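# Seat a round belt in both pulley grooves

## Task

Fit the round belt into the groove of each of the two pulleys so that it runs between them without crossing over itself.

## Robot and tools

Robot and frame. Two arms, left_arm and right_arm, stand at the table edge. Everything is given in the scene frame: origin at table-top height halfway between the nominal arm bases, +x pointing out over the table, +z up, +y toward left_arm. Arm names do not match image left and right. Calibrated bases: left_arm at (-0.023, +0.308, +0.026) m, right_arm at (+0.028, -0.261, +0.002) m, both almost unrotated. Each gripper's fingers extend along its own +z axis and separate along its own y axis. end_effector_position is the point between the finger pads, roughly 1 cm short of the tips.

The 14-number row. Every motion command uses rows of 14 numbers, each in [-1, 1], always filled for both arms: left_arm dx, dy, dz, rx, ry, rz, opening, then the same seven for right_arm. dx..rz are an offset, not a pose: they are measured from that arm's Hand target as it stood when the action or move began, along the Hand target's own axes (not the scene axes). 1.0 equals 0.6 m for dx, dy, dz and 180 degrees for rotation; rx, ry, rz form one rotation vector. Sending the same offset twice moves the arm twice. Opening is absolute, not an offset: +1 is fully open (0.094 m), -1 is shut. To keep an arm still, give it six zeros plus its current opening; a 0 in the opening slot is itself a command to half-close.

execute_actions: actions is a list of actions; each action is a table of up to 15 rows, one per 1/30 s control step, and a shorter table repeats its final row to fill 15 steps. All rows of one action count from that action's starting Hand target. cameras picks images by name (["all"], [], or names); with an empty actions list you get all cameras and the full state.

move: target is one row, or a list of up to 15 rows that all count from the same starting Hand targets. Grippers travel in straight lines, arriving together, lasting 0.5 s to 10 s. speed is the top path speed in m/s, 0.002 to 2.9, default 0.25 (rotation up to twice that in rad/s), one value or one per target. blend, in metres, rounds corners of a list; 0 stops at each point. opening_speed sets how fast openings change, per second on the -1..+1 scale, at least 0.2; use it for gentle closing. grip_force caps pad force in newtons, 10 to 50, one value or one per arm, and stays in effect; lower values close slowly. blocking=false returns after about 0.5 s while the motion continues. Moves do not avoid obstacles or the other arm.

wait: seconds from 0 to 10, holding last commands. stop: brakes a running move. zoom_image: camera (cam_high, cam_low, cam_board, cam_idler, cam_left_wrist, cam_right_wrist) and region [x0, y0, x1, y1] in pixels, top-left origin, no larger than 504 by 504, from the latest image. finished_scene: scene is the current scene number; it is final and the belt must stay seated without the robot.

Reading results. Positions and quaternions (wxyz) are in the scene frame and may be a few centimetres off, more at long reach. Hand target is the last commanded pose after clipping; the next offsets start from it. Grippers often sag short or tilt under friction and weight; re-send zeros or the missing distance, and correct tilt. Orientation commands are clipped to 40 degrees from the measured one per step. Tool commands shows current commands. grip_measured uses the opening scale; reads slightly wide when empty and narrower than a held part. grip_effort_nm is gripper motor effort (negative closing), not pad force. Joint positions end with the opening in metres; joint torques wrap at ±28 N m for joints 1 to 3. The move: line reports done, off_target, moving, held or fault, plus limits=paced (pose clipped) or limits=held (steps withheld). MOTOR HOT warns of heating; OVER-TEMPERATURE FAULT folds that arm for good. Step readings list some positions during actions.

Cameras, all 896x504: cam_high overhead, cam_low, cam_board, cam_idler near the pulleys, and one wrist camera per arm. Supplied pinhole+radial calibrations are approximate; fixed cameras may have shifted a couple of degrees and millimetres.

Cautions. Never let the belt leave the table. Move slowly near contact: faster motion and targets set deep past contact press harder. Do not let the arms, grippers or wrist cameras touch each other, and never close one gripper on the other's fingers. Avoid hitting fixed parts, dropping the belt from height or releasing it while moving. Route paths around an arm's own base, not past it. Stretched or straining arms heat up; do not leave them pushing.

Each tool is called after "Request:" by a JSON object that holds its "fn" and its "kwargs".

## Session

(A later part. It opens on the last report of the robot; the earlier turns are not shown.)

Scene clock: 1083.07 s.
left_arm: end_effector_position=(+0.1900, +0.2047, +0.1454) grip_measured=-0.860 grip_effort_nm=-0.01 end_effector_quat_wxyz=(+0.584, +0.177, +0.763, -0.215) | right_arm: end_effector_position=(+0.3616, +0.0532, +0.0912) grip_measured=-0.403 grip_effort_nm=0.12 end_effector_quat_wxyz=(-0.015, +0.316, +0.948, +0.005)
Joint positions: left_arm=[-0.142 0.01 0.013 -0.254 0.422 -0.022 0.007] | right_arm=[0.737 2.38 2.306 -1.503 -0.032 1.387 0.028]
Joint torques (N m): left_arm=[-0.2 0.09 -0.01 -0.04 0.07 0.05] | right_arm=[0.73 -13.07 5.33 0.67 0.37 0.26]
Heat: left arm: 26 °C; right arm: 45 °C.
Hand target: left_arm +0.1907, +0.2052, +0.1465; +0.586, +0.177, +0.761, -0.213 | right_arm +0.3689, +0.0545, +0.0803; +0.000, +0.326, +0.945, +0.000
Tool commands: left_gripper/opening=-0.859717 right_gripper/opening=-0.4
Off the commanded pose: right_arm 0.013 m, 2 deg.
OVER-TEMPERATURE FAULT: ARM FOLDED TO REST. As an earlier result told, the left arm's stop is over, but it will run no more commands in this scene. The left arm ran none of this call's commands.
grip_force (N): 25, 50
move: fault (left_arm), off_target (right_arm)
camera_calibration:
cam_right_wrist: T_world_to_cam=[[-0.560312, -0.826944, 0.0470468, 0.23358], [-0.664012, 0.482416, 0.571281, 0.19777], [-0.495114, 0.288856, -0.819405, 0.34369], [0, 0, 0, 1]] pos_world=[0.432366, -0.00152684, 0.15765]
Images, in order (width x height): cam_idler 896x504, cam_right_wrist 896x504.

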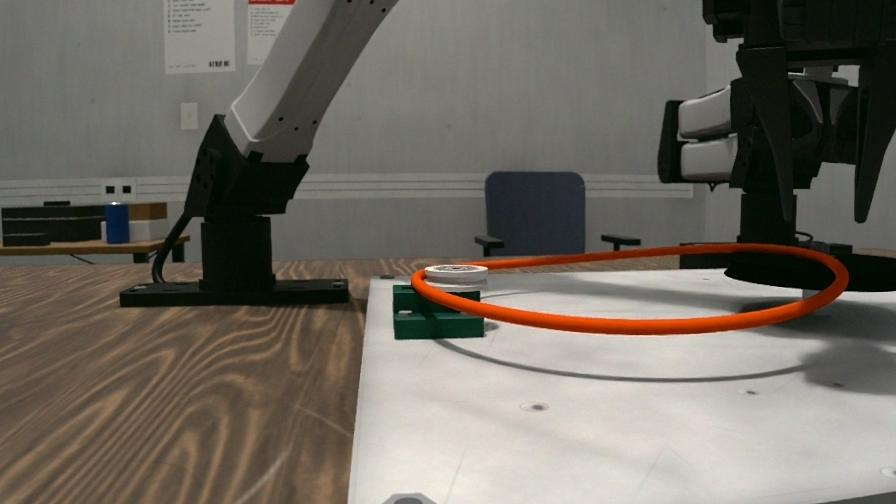

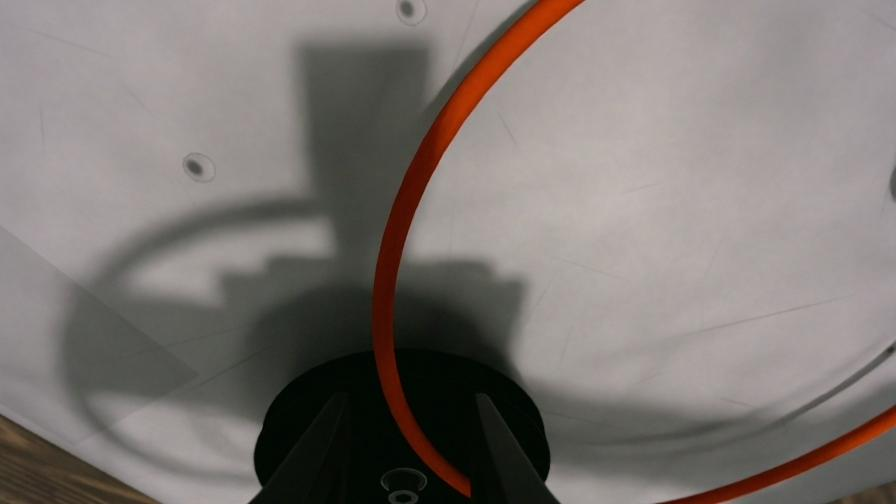

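Request:
{"fn": "move", "kwargs": {"target": [[0,0,0,0,0,0,-0.86,-0.0058,0.0142,0.01,0,0,0,-0.4],[0,0,0,0,0,0,-0.86,-0.0058,0.0142,0.05,0,0,0,-0.4]], "speed": 0.1, "cameras": ["cam_idler","cam_right_wrist"]}}

Scene clock: 1104.43 s.
left_arm: end_effector_position=(+0.1900, +0.2047, +0.1454) grip_measured=-0.860 grip_effort_nm=-0.01 end_effector_quat_wxyz=(+0.584, +0.177, +0.763, -0.215) | right_arm: end_effector_position=(+0.3695, +0.0605, +0.0600) grip_measured=-0.403 grip_effort_nm=0.12 end_effector_quat_wxyz=(-0.016, +0.316, +0.948, +0.005)
Joint positions: left_arm=[-0.142 0.01 0.013 -0.254 0.422 -0.022 0.007] | right_arm=[0.737 2.426 2.264 -1.415 -0.032 1.387 0.028]
Joint torques (N m): left_arm=[-0.25 0.21 0.24 -0.01 0.11 0.07] | right_arm=[0.4 -14.11 4.93 0.67 0.37 0.22]
Heat: left arm: 26 °C; right arm: 44 °C.
Hand target: left_arm +0.1907, +0.2052, +0.1465; +0.586, +0.177, +0.761, -0.213 | right_arm +0.3769, +0.0591, +0.0504; +0.000, +0.326, +0.945, +0.001
Tool commands: left_gripper/opening=-0.859717 right_gripper/opening=-0.4
Off the commanded pose: right_arm 0.012 m, 2 deg.
OVER-TEMPERATURE FAULT: ARM FOLDED TO REST. As an earlier result told, the left arm's stop is over, but it will run no more commands in this scene. The left arm ran none of this call's commands.
grip_force (N): 25, 50
move: fault (left_arm), off_target (right_arm)
camera_calibration:
cam_right_wrist: T_world_to_cam=[[-0.560268, -0.826937, 0.0476922, 0.245409], [-0.663755, 0.482662, 0.571373, 0.217135], [-0.495509, 0.288466, -0.819304, 0.320173], [0, 0, 0, 1]] pos_world=[0.440268, 0.00577573, 0.12655]
Images, in order (width x height): cam_idler 896x504, cam_right_wrist 896x504.

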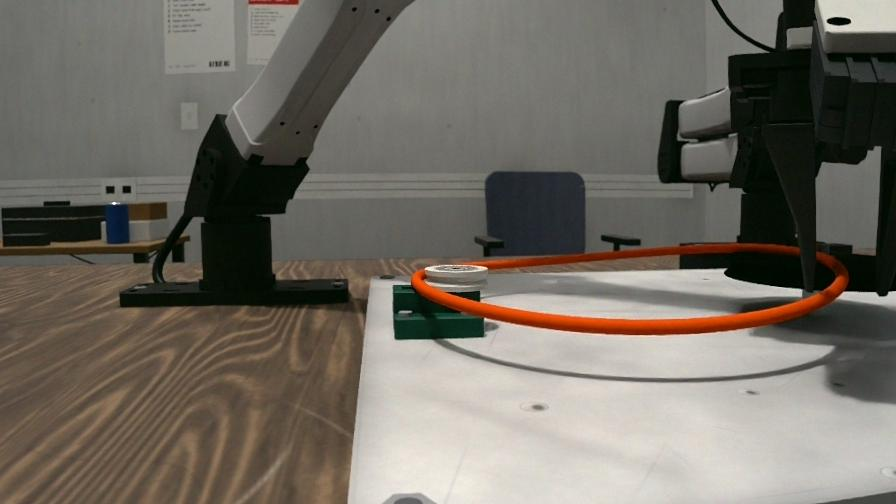

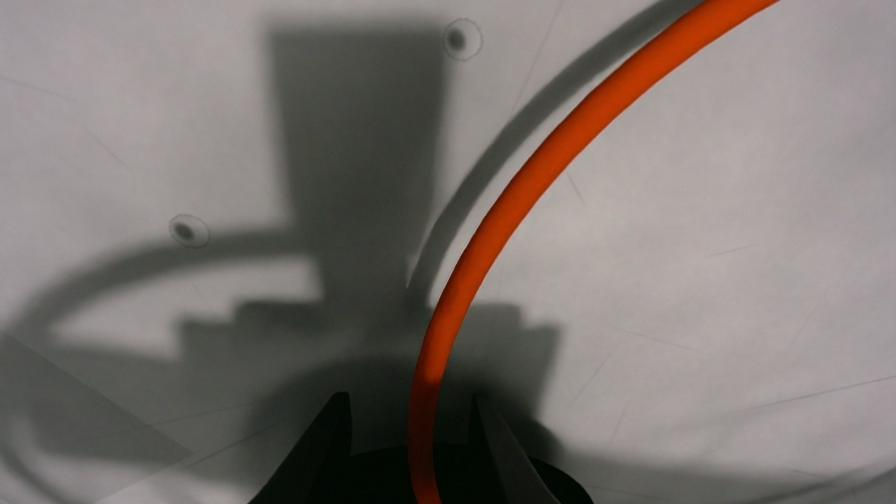

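Request:
{"fn": "move", "kwargs": {"target": [0,0,0,0,0,0,-0.86,0,0,-0.0,0,0,0,-1], "speed": 0.1, "opening_speed": 0.6, "cameras": ["cam_board","cam_idler","cam_right_wrist","cam_high"]}}

Scene clock: 1116.63 s.
left_arm: end_effector_position=(+0.1900, +0.2047, +0.1454) grip_measured=-0.860 grip_effort_nm=-0.01 end_effector_quat_wxyz=(+0.584, +0.177, +0.763, -0.215) | right_arm: end_effector_position=(+0.3695, +0.0605, +0.0600) grip_measured=-0.911 grip_effort_nm=-1.06 end_effector_quat_wxyz=(-0.016, +0.316, +0.948, +0.005)
Joint positions: left_arm=[-0.142 0.01 0.013 -0.254 0.422 -0.022 0.007] | right_arm=[0.737 2.426 2.264 -1.415 -0.032 1.387 0.004]
Joint torques (N m): left_arm=[-0.38 0.18 0.17 0 0.08 0.06] | right_arm=[0.4 -14.12 4.93 0.67 0.37 0.21]
Heat: left arm: 26 °C; right arm: 47 °C.
Hand target: left_arm +0.1907, +0.2052, +0.1465; +0.586, +0.177, +0.761, -0.213 | right_arm +0.3769, +0.0591, +0.0504; +0.000, +0.326, +0.945, +0.001
Tool commands: left_gripper/opening=-0.859717 right_gripper/opening=-1.0
Off the commanded pose: right_arm 0.012 m, 2 deg.
OVER-TEMPERATURE FAULT: ARM FOLDED TO REST. As an earlier result told, the left arm's stop is over, but it will run no more commands in this scene. The left arm ran none of this call's commands.
grip_force (N): 25, 50
move: fault (left_arm), off_target (right_arm)
camera_calibration:
cam_right_wrist: T_world_to_cam=[[-0.560268, -0.826937, 0.0476922, 0.245409], [-0.663755, 0.482662, 0.571373, 0.217135], [-0.495509, 0.288466, -0.819304, 0.320173], [0, 0, 0, 1]] pos_world=[0.440268, 0.00577573, 0.12655]
Images, in order (width x height): cam_high 896x504, cam_board 896x504, cam_idler 896x504, cam_right_wrist 896x504.

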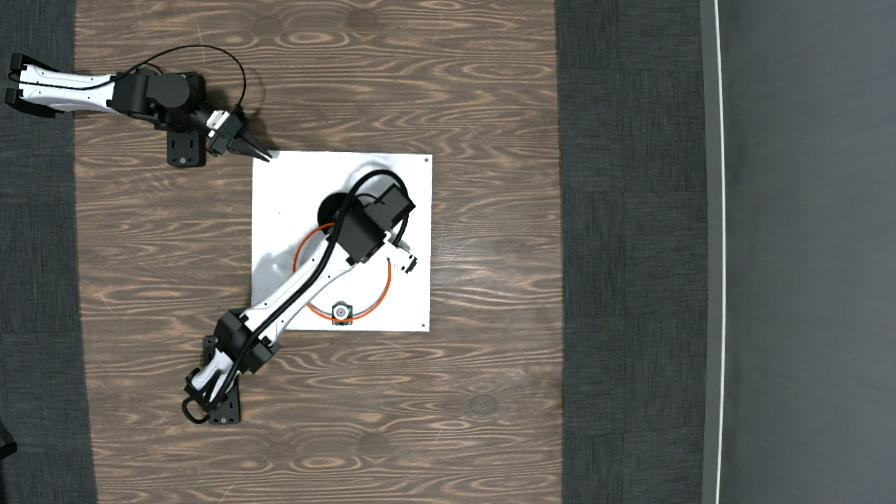

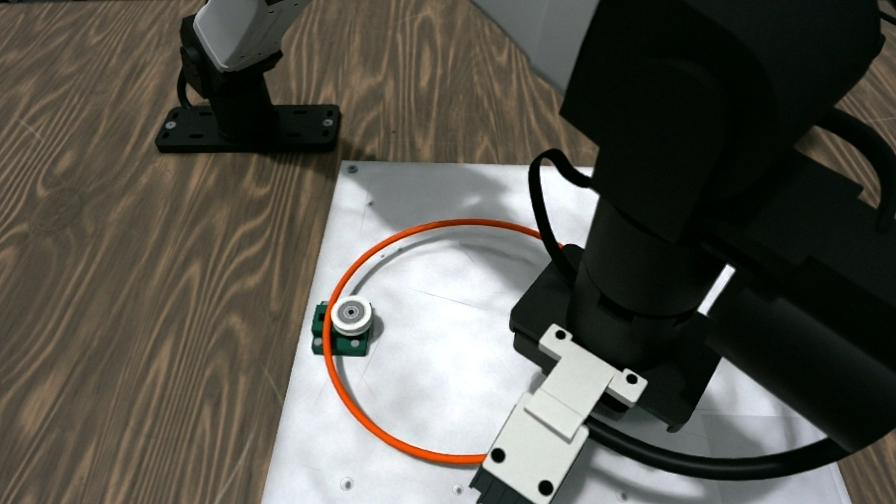

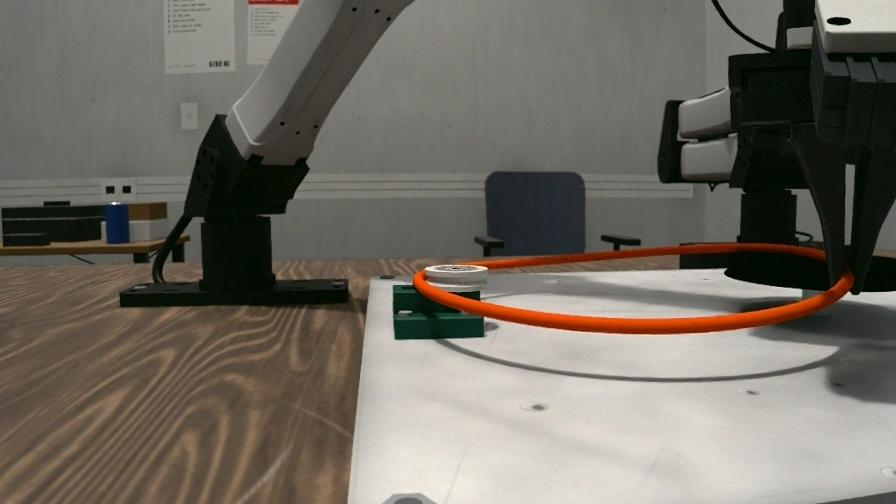

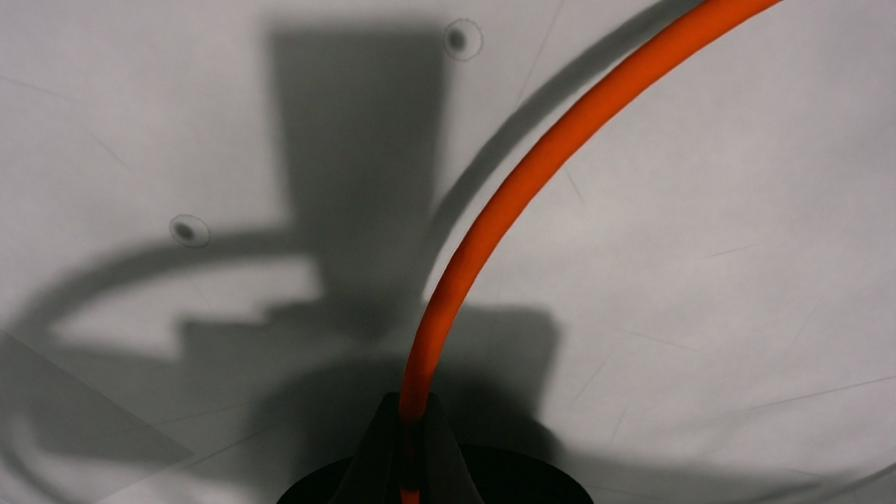

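Request:
{"fn": "move", "kwargs": {"target": [[0,0,0,0,0,0,-0.86,0.0082,0.0105,-0.0883,0,0,0,-1],[0,0,0,0,0,0,-0.86,0.052,0.061,-0.0883,0,0,0,-1]], "speed": 0.12, "blend": 0.01, "cameras": ["cam_board","cam_idler","cam_right_wrist","cam_high","cam_left_wrist"]}}

Scene clock: 1151.50 s.
left_arm: end_effector_position=(+0.1900, +0.2047, +0.1454) grip_measured=-0.860 grip_effort_nm=-0.01 end_effector_quat_wxyz=(+0.584, +0.177, +0.763, -0.215) | right_arm: end_effector_position=(+0.3718, +0.1085, +0.1070) grip_measured=-0.911 grip_effort_nm=-1.06 end_effector_quat_wxyz=(+0.017, +0.313, +0.948, +0.061)
Joint positions: left_arm=[-0.142 0.01 0.013 -0.254 0.422 -0.022 0.007] | right_arm=[0.808 2.539 2.656 -1.563 -0.021 1.453 0.004]
Joint torques (N m): left_arm=[-0.17 0.28 -0.09 0.04 0.05 0.05] | right_arm=[0.4 -13.6 8.53 0.45 0.27 0.27]
Heat: left arm: 26 °C; right arm: 52 °C.
Hand target: left_arm +0.1907, +0.2052, +0.1465; +0.586, +0.177, +0.761, -0.213 | right_arm +0.3748, +0.1072, +0.1033; +0.000, +0.326, +0.946, +0.000
Tool commands: left_gripper/opening=-0.859717 right_gripper/opening=-1.0
Off the commanded pose: right_arm 0.005 m, 7 deg.
OVER-TEMPERATURE FAULT: ARM FOLDED TO REST. As an earlier result told, the left arm's stop is over, but it will run no more commands in this scene. The left arm ran none of this call's commands.
joint sent to its limit (right arm) — joint 4 (wrist pitch), lower limit. The joint targets are off in orientation, not in position.
grip_force (N): 25, 50
move: fault (left_arm), off_target (right_arm)
camera_calibration:
cam_left_wrist: T_world_to_cam=[[-0.547411, -0.815698, 0.187022, 0.234958], [-0.652615, 0.276198, -0.705556, 0.210809], [0.523866, -0.508282, -0.68353, 0.201131], [0, 0, 0, 1]] pos_world=[0.16083, 0.235661, 0.242274]
cam_right_wrist: T_world_to_cam=[[-0.555556, -0.827765, -0.0785028, 0.296049], [-0.719937, 0.431645, 0.543482, 0.198172], [-0.415991, 0.358452, -0.835742, 0.310561], [0, 0, 0, 1]] pos_world=[0.436334, 0.0481984, 0.175087]
Images, in order (width x height): cam_high 896x504, cam_board 896x504, cam_idler 896x504, cam_left_wrist 896x504, cam_right_wrist 896x504.

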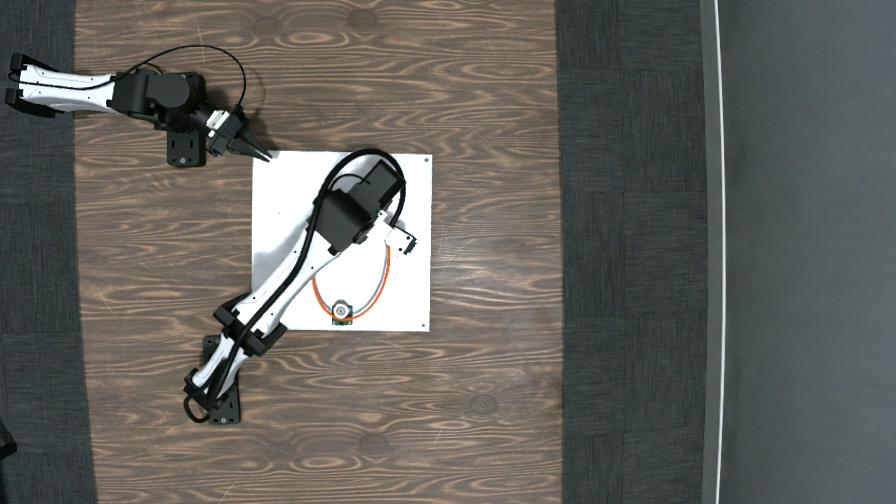

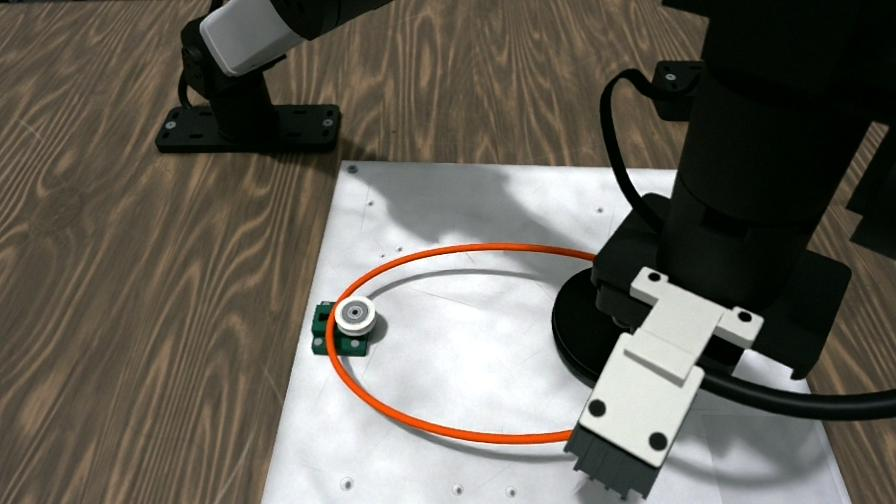

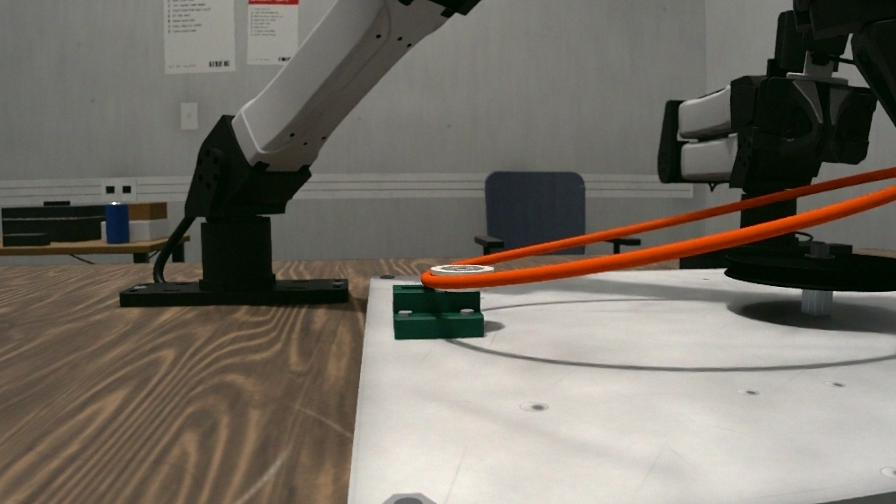

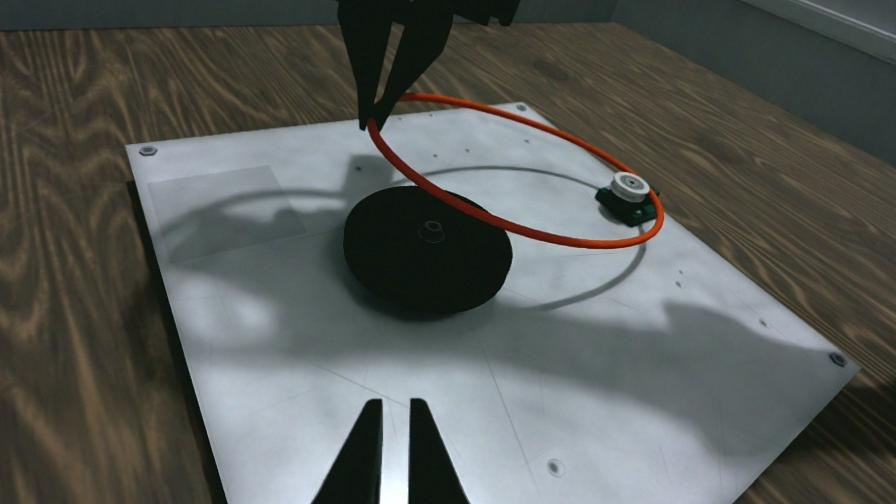

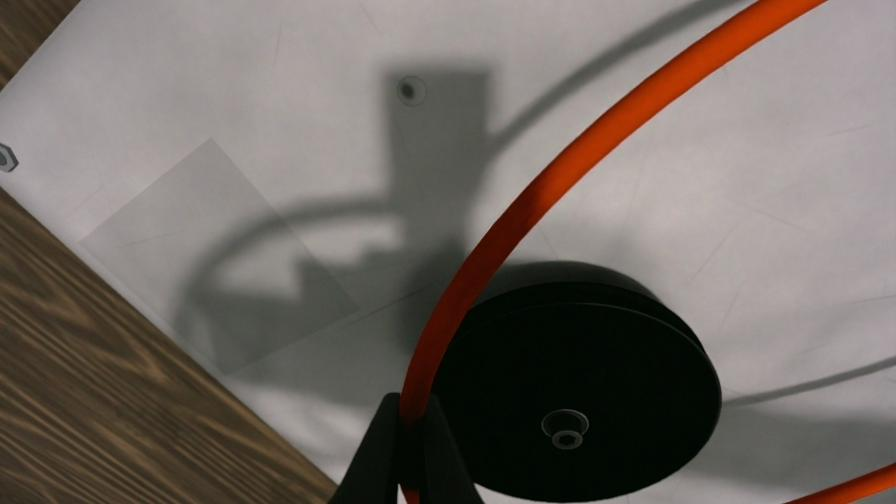

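Request:
{"fn": "move", "kwargs": {"target": [[0,0,0,0,0,0,-0.86,0.0308,0.0393,0.02,0,0,-0.02,-1],[0,0,0,0,0,0,-0.86,0.0863,0.0318,0.0367,0,0,-0.0444,-1]], "speed": 0.12, "blend": 0.01, "cameras": ["cam_board","cam_idler","cam_right_wrist","cam_high","cam_left_wrist"]}}

Scene clock: 1184.57 s.
left_arm: end_effector_position=(+0.1900, +0.2047, +0.1454) grip_measured=-0.860 grip_effort_nm=-0.01 end_effector_quat_wxyz=(+0.584, +0.177, +0.763, -0.215) | right_arm: end_effector_position=(+0.3464, +0.1461, +0.0917) grip_measured=-0.911 grip_effort_nm=-1.06 end_effector_quat_wxyz=(+0.024, +0.267, +0.962, +0.060)
Joint positions: left_arm=[-0.142 0.01 0.013 -0.254 0.422 -0.022 0.007] | right_arm=[0.9 2.646 2.8 -1.596 -0.001 1.448 0.004]
Joint torques (N m): left_arm=[-0.21 0.36 0.12 -0.01 0.12 0] | right_arm=[1.52 -13.65 6.72 0.8 0.14 -0.07]
Heat: left arm: 25 °C; right arm: 54 °C.
Hand target: left_arm +0.1907, +0.2052, +0.1465; +0.586, +0.177, +0.761, -0.213 | right_arm +0.3459, +0.1540, +0.0812; +0.000, +0.259, +0.966, +0.000
Tool commands: left_gripper/opening=-0.859717 right_gripper/opening=-1.0
Off the commanded pose: right_arm 0.013 m, 7 deg.
OVER-TEMPERATURE FAULT: ARM FOLDED TO REST. As an earlier result told, the left arm's stop is over, but it will run no more commands in this scene. The left arm ran none of this call's commands.
joint read past its limit (right arm) — joint 4 (wrist pitch), lower limit.
joint sent to its limit (right arm) — joint 4 (wrist pitch), lower limit. The joint targets are off in orientation, not in position.
grip_force (N): 25, 50
move: fault (left_arm), off_target (right_arm)
camera_calibration:
cam_left_wrist: T_world_to_cam=[[-0.547411, -0.815698, 0.187022, 0.234958], [-0.652615, 0.276198, -0.705556, 0.210809], [0.523866, -0.508282, -0.68353, 0.201131], [0, 0, 0, 1]] pos_world=[0.16083, 0.235661, 0.242274]
cam_right_wrist: T_world_to_cam=[[-0.473355, -0.877387, -0.078272, 0.290547], [-0.7672, 0.366979, 0.526051, 0.199266], [-0.432827, 0.309059, -0.846843, 0.287756], [0, 0, 0, 1]] pos_world=[0.414957, 0.0928625, 0.161602]
Images, in order (width x height): cam_high 896x504, cam_board 896x504, cam_idler 896x504, cam_left_wrist 896x504, cam_right_wrist 896x504.

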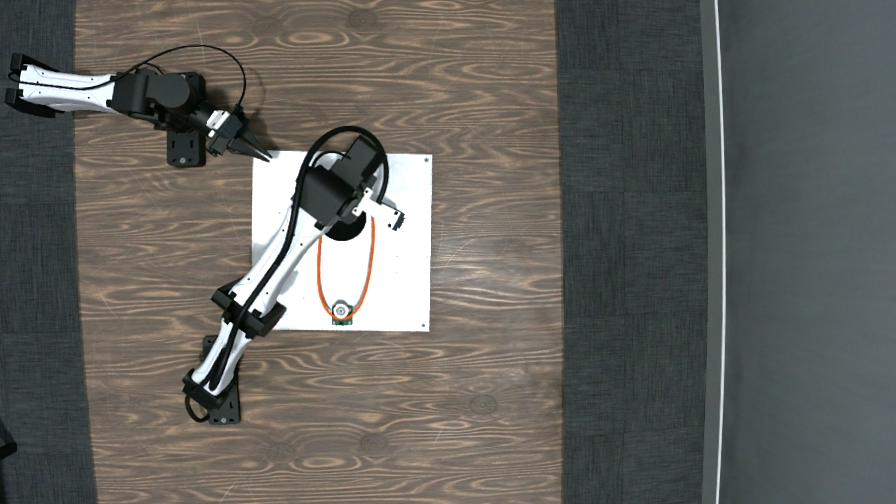

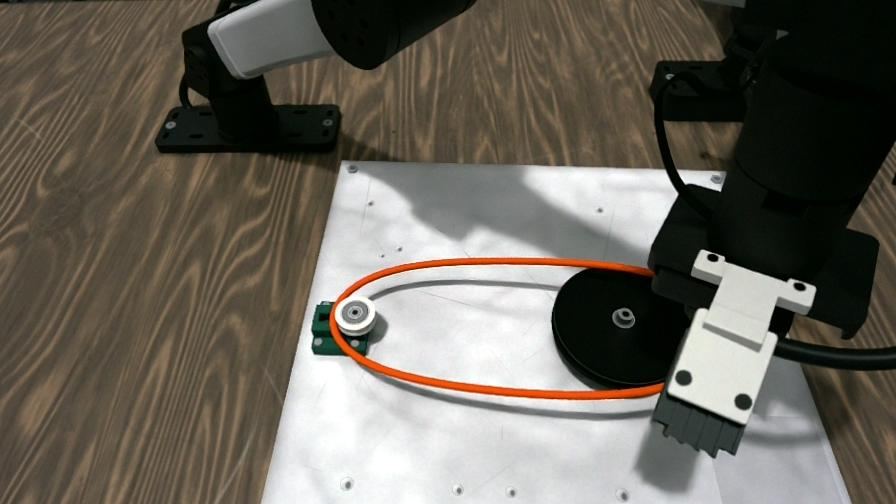

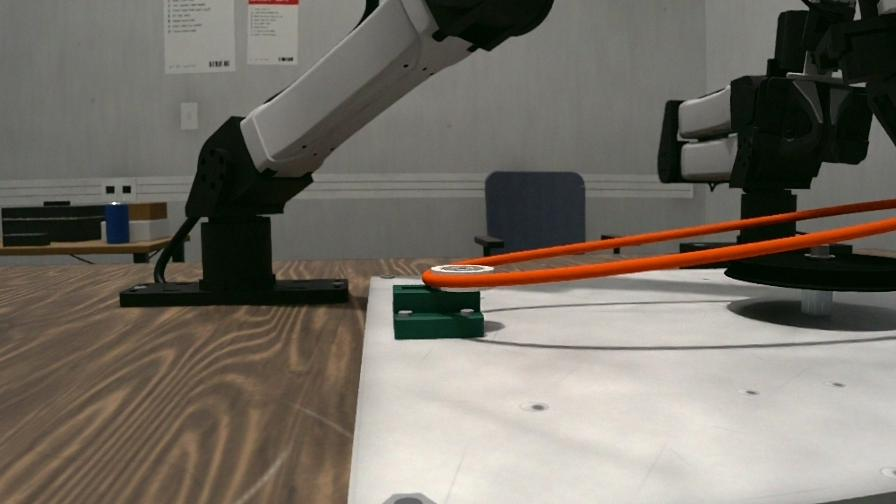

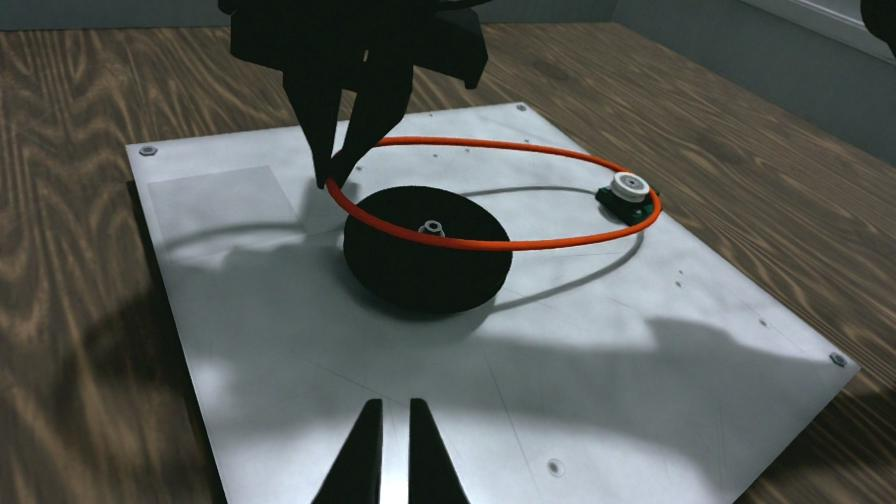

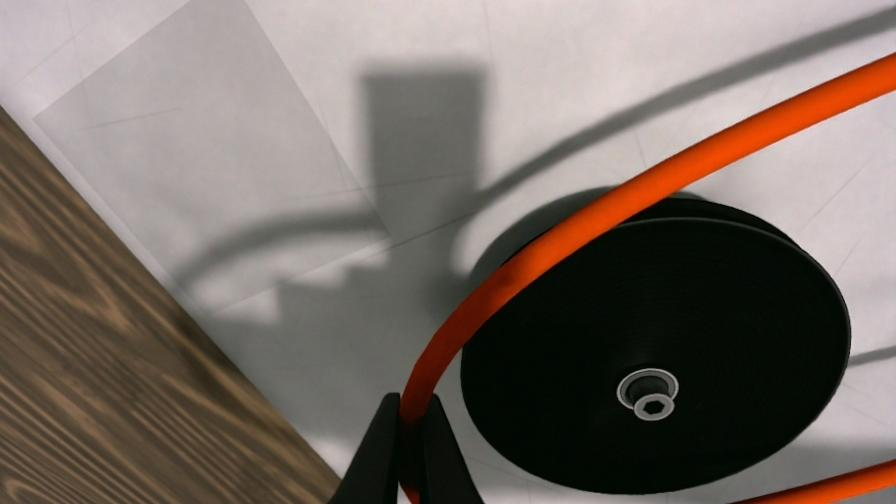

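Request:
{"fn": "move", "kwargs": {"target": [0,0,0,0,0,0,-0.86,0.0062,0.0042,0.0567,0,0,0,-1], "speed": 0.1, "cameras": ["cam_board","cam_idler","cam_right_wrist","cam_left_wrist"]}}

Scene clock: 1200.73 s.
left_arm: end_effector_position=(+0.1900, +0.2047, +0.1454) grip_measured=-0.860 grip_effort_nm=-0.01 end_effector_quat_wxyz=(+0.584, +0.177, +0.763, -0.215) | right_arm: end_effector_position=(+0.3450, +0.1472, +0.0561) grip_measured=-0.911 grip_effort_nm=-1.06 end_effector_quat_wxyz=(+0.012, +0.266, +0.963, +0.032)
Joint positions: left_arm=[-0.142 0.01 0.013 -0.254 0.422 -0.022 0.007] | right_arm=[0.904 2.729 2.822 -1.596 -0.001 1.448 0.004]
Joint torques (N m): left_arm=[-0.47 0.18 0.24 -0.01 0.12 0] | right_arm=[1.7 -13.56 8.36 0.66 0.17 0.02]
Heat: left arm: 25 °C; right arm: 55 °C.
Hand target: left_arm +0.1907, +0.2052, +0.1465; +0.586, +0.177, +0.761, -0.213 | right_arm +0.3438, +0.1582, +0.0474; +0.000, +0.259, +0.966, +0.001
Tool commands: left_gripper/opening=-0.859717 right_gripper/opening=-1.0
Off the commanded pose: right_arm 0.014 m, 4 deg.
OVER-TEMPERATURE FAULT: ARM FOLDED TO REST. As an earlier result told, the left arm's stop is over, but it will run no more commands in this scene. The left arm ran none of this call's commands.
joint read past its limit (right arm) — joint 4 (wrist pitch), lower limit.
joint sent to its limit (right arm) — joint 4 (wrist pitch), lower limit. The joint targets are off in orientation, not in position.
grip_force (N): 25, 50
move: fault (left_arm), off_target (right_arm)
camera_calibration:
cam_left_wrist: T_world_to_cam=[[-0.547411, -0.815698, 0.187022, 0.234958], [-0.652615, 0.276198, -0.705556, 0.210809], [0.523866, -0.508282, -0.68353, 0.201131], [0, 0, 0, 1]] pos_world=[0.16083, 0.235661, 0.242274]
cam_right_wrist: T_world_to_cam=[[-0.472124, -0.881343, -0.0182653, 0.28492], [-0.748584, 0.389892, 0.53629, 0.206131], [-0.465534, 0.266868, -0.843836, 0.273975], [0, 0, 0, 1]] pos_world=[0.416368, 0.0976287, 0.125849]
Images, in order (width x height): cam_board 896x504, cam_idler 896x504, cam_left_wrist 896x504, cam_right_wrist 896x504.

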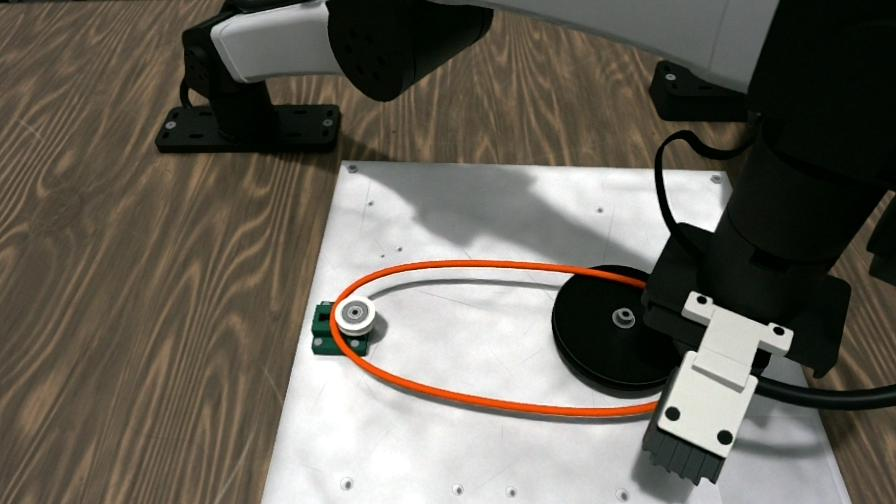

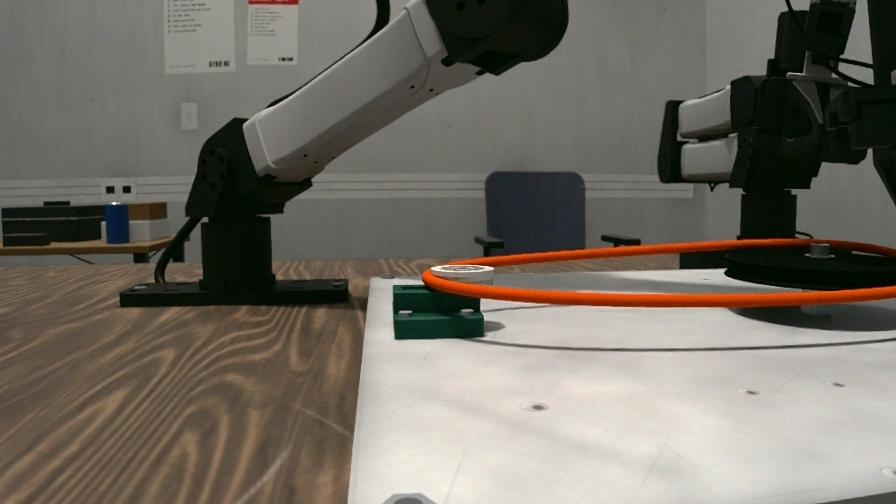

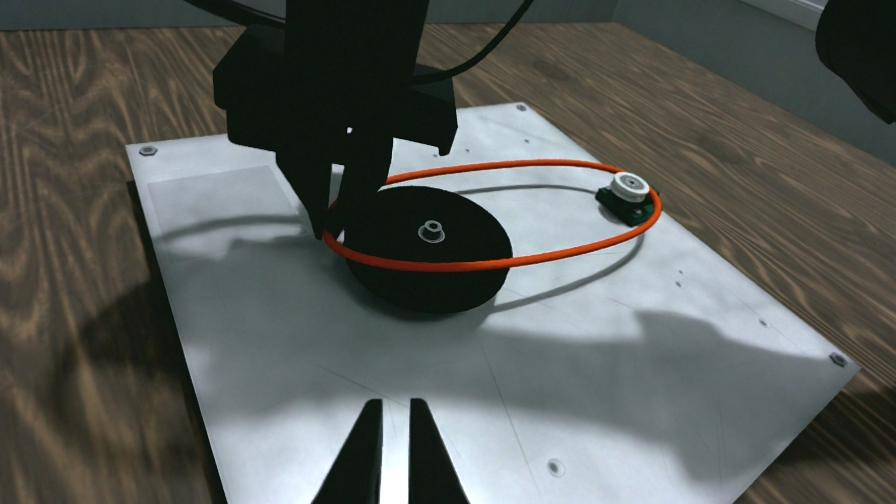

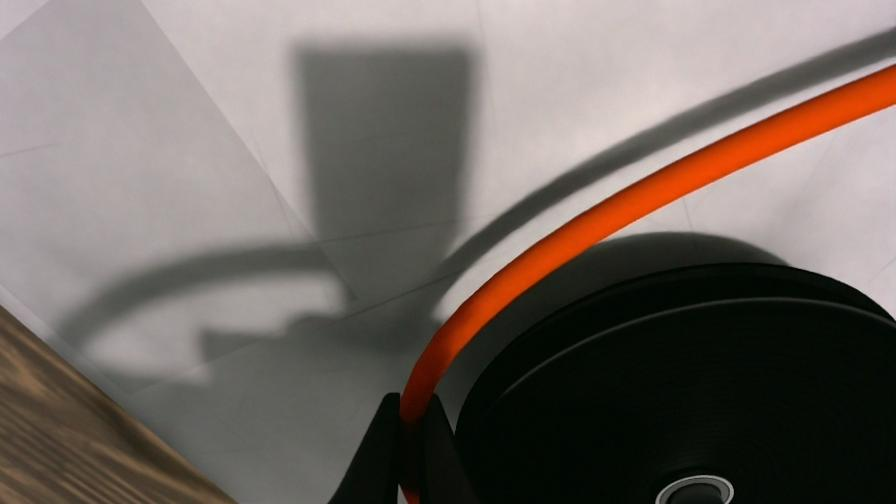

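Request:
{"fn": "move", "kwargs": {"target": [[0,0,0,0,0,0,-0.86,0.0392,0.0015,-0.0077,0,0,-0.111,-1],[0,0,0,0,0,0,-0.86,0.0902,-0.027,-0.0077,0,0,-0.267,-1]], "speed": 0.1, "blend": 0.01, "cameras": ["cam_board","cam_idler","cam_right_wrist","cam_left_wrist","cam_high"]}}

Scene clock: 1230.00 s.
left_arm: end_effector_position=(+0.1900, +0.2047, +0.1454) grip_measured=-0.860 grip_effort_nm=-0.01 end_effector_quat_wxyz=(+0.584, +0.177, +0.763, -0.215) | right_arm: end_effector_position=(+0.2983, +0.1588, +0.0433) grip_measured=-0.911 grip_effort_nm=-1.06 end_effector_quat_wxyz=(+0.000, -0.133, +0.991, -0.010)
Joint positions: left_arm=[-0.142 0.01 0.013 -0.254 0.422 -0.022 0.007] | right_arm=[0.997 2.708 2.729 -1.607 0.014 0.737 0.004]
Joint torques (N m): left_arm=[-0.46 0.13 -0.14 0 0.07 0.02] | right_arm=[2.4 -19.51 4.36 0.64 0 -0.17]
Heat: left arm: 25 °C; right arm: 55 °C.
Hand target: left_arm +0.1907, +0.2052, +0.1465; +0.586, +0.177, +0.761, -0.213 | right_arm +0.2889, +0.1713, +0.0520; +0.000, -0.157, +0.988, +0.001
Tool commands: left_gripper/opening=-0.859717 right_gripper/opening=-1.0
Off the commanded pose: right_arm 0.018 m, 3 deg.
OVER-TEMPERATURE FAULT: ARM FOLDED TO REST. As an earlier result told, the left arm's stop is over, but it will run no more commands in this scene. The left arm ran none of this call's commands.
joint read past its limit (right arm) — joint 4 (wrist pitch), lower limit.
joint sent to its limit (right arm) — joint 4 (wrist pitch), lower limit. The joint targets still meet the commanded pose.
grip_force (N): 25, 50
move: fault (left_arm), off_target (right_arm)
camera_calibration:
cam_left_wrist: T_world_to_cam=[[-0.547411, -0.815698, 0.187022, 0.234958], [-0.652615, 0.276198, -0.705556, 0.210809], [0.523866, -0.508282, -0.68353, 0.201131], [0, 0, 0, 1]] pos_world=[0.16083, 0.235661, 0.242274]
cam_right_wrist: T_world_to_cam=[[0.307959, -0.948885, 0.0691227, 0.0470943], [-0.807752, -0.222383, 0.545969, 0.288059], [-0.502691, -0.22397, -0.834949, 0.327096], [0, 0, 0, 1]] pos_world=[0.382605, 0.182006, 0.112582]
Images, in order (width x height): cam_high 896x504, cam_board 896x504, cam_idler 896x504, cam_left_wrist 896x504, cam_right_wrist 896x504.

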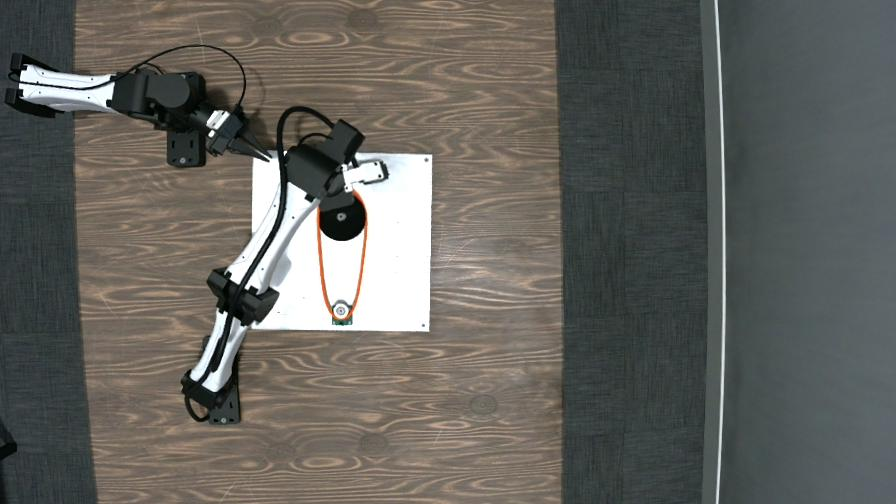

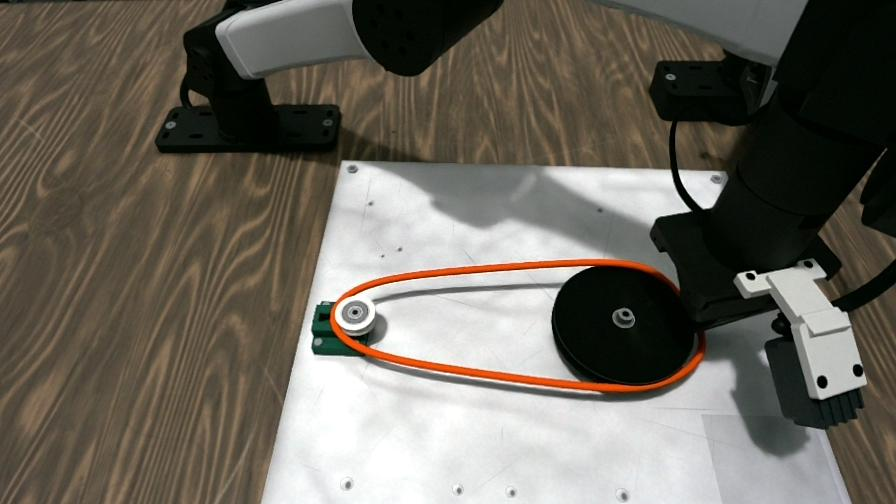

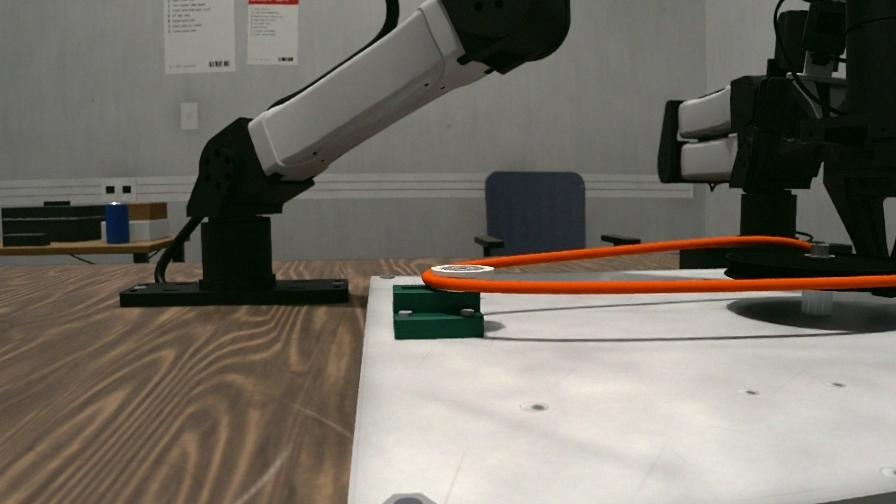

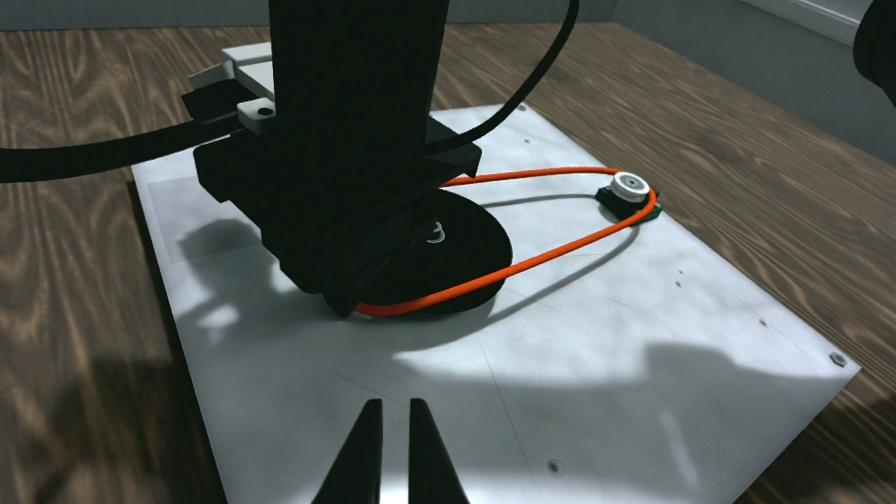

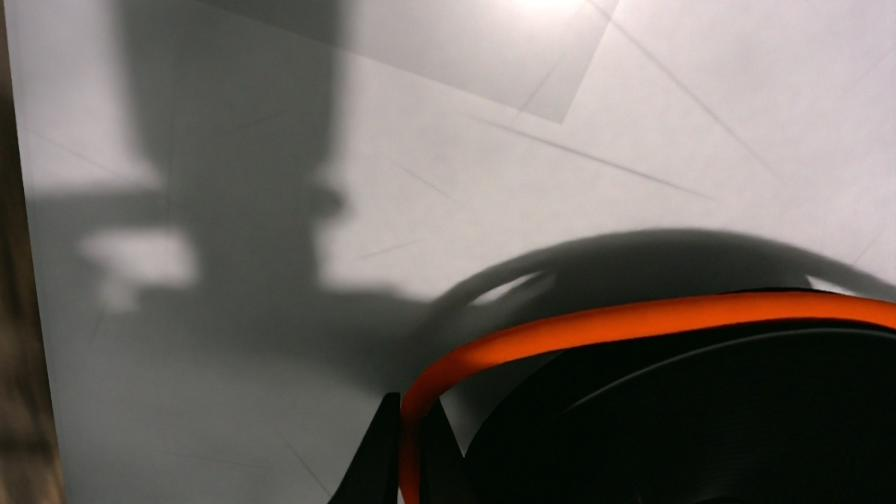

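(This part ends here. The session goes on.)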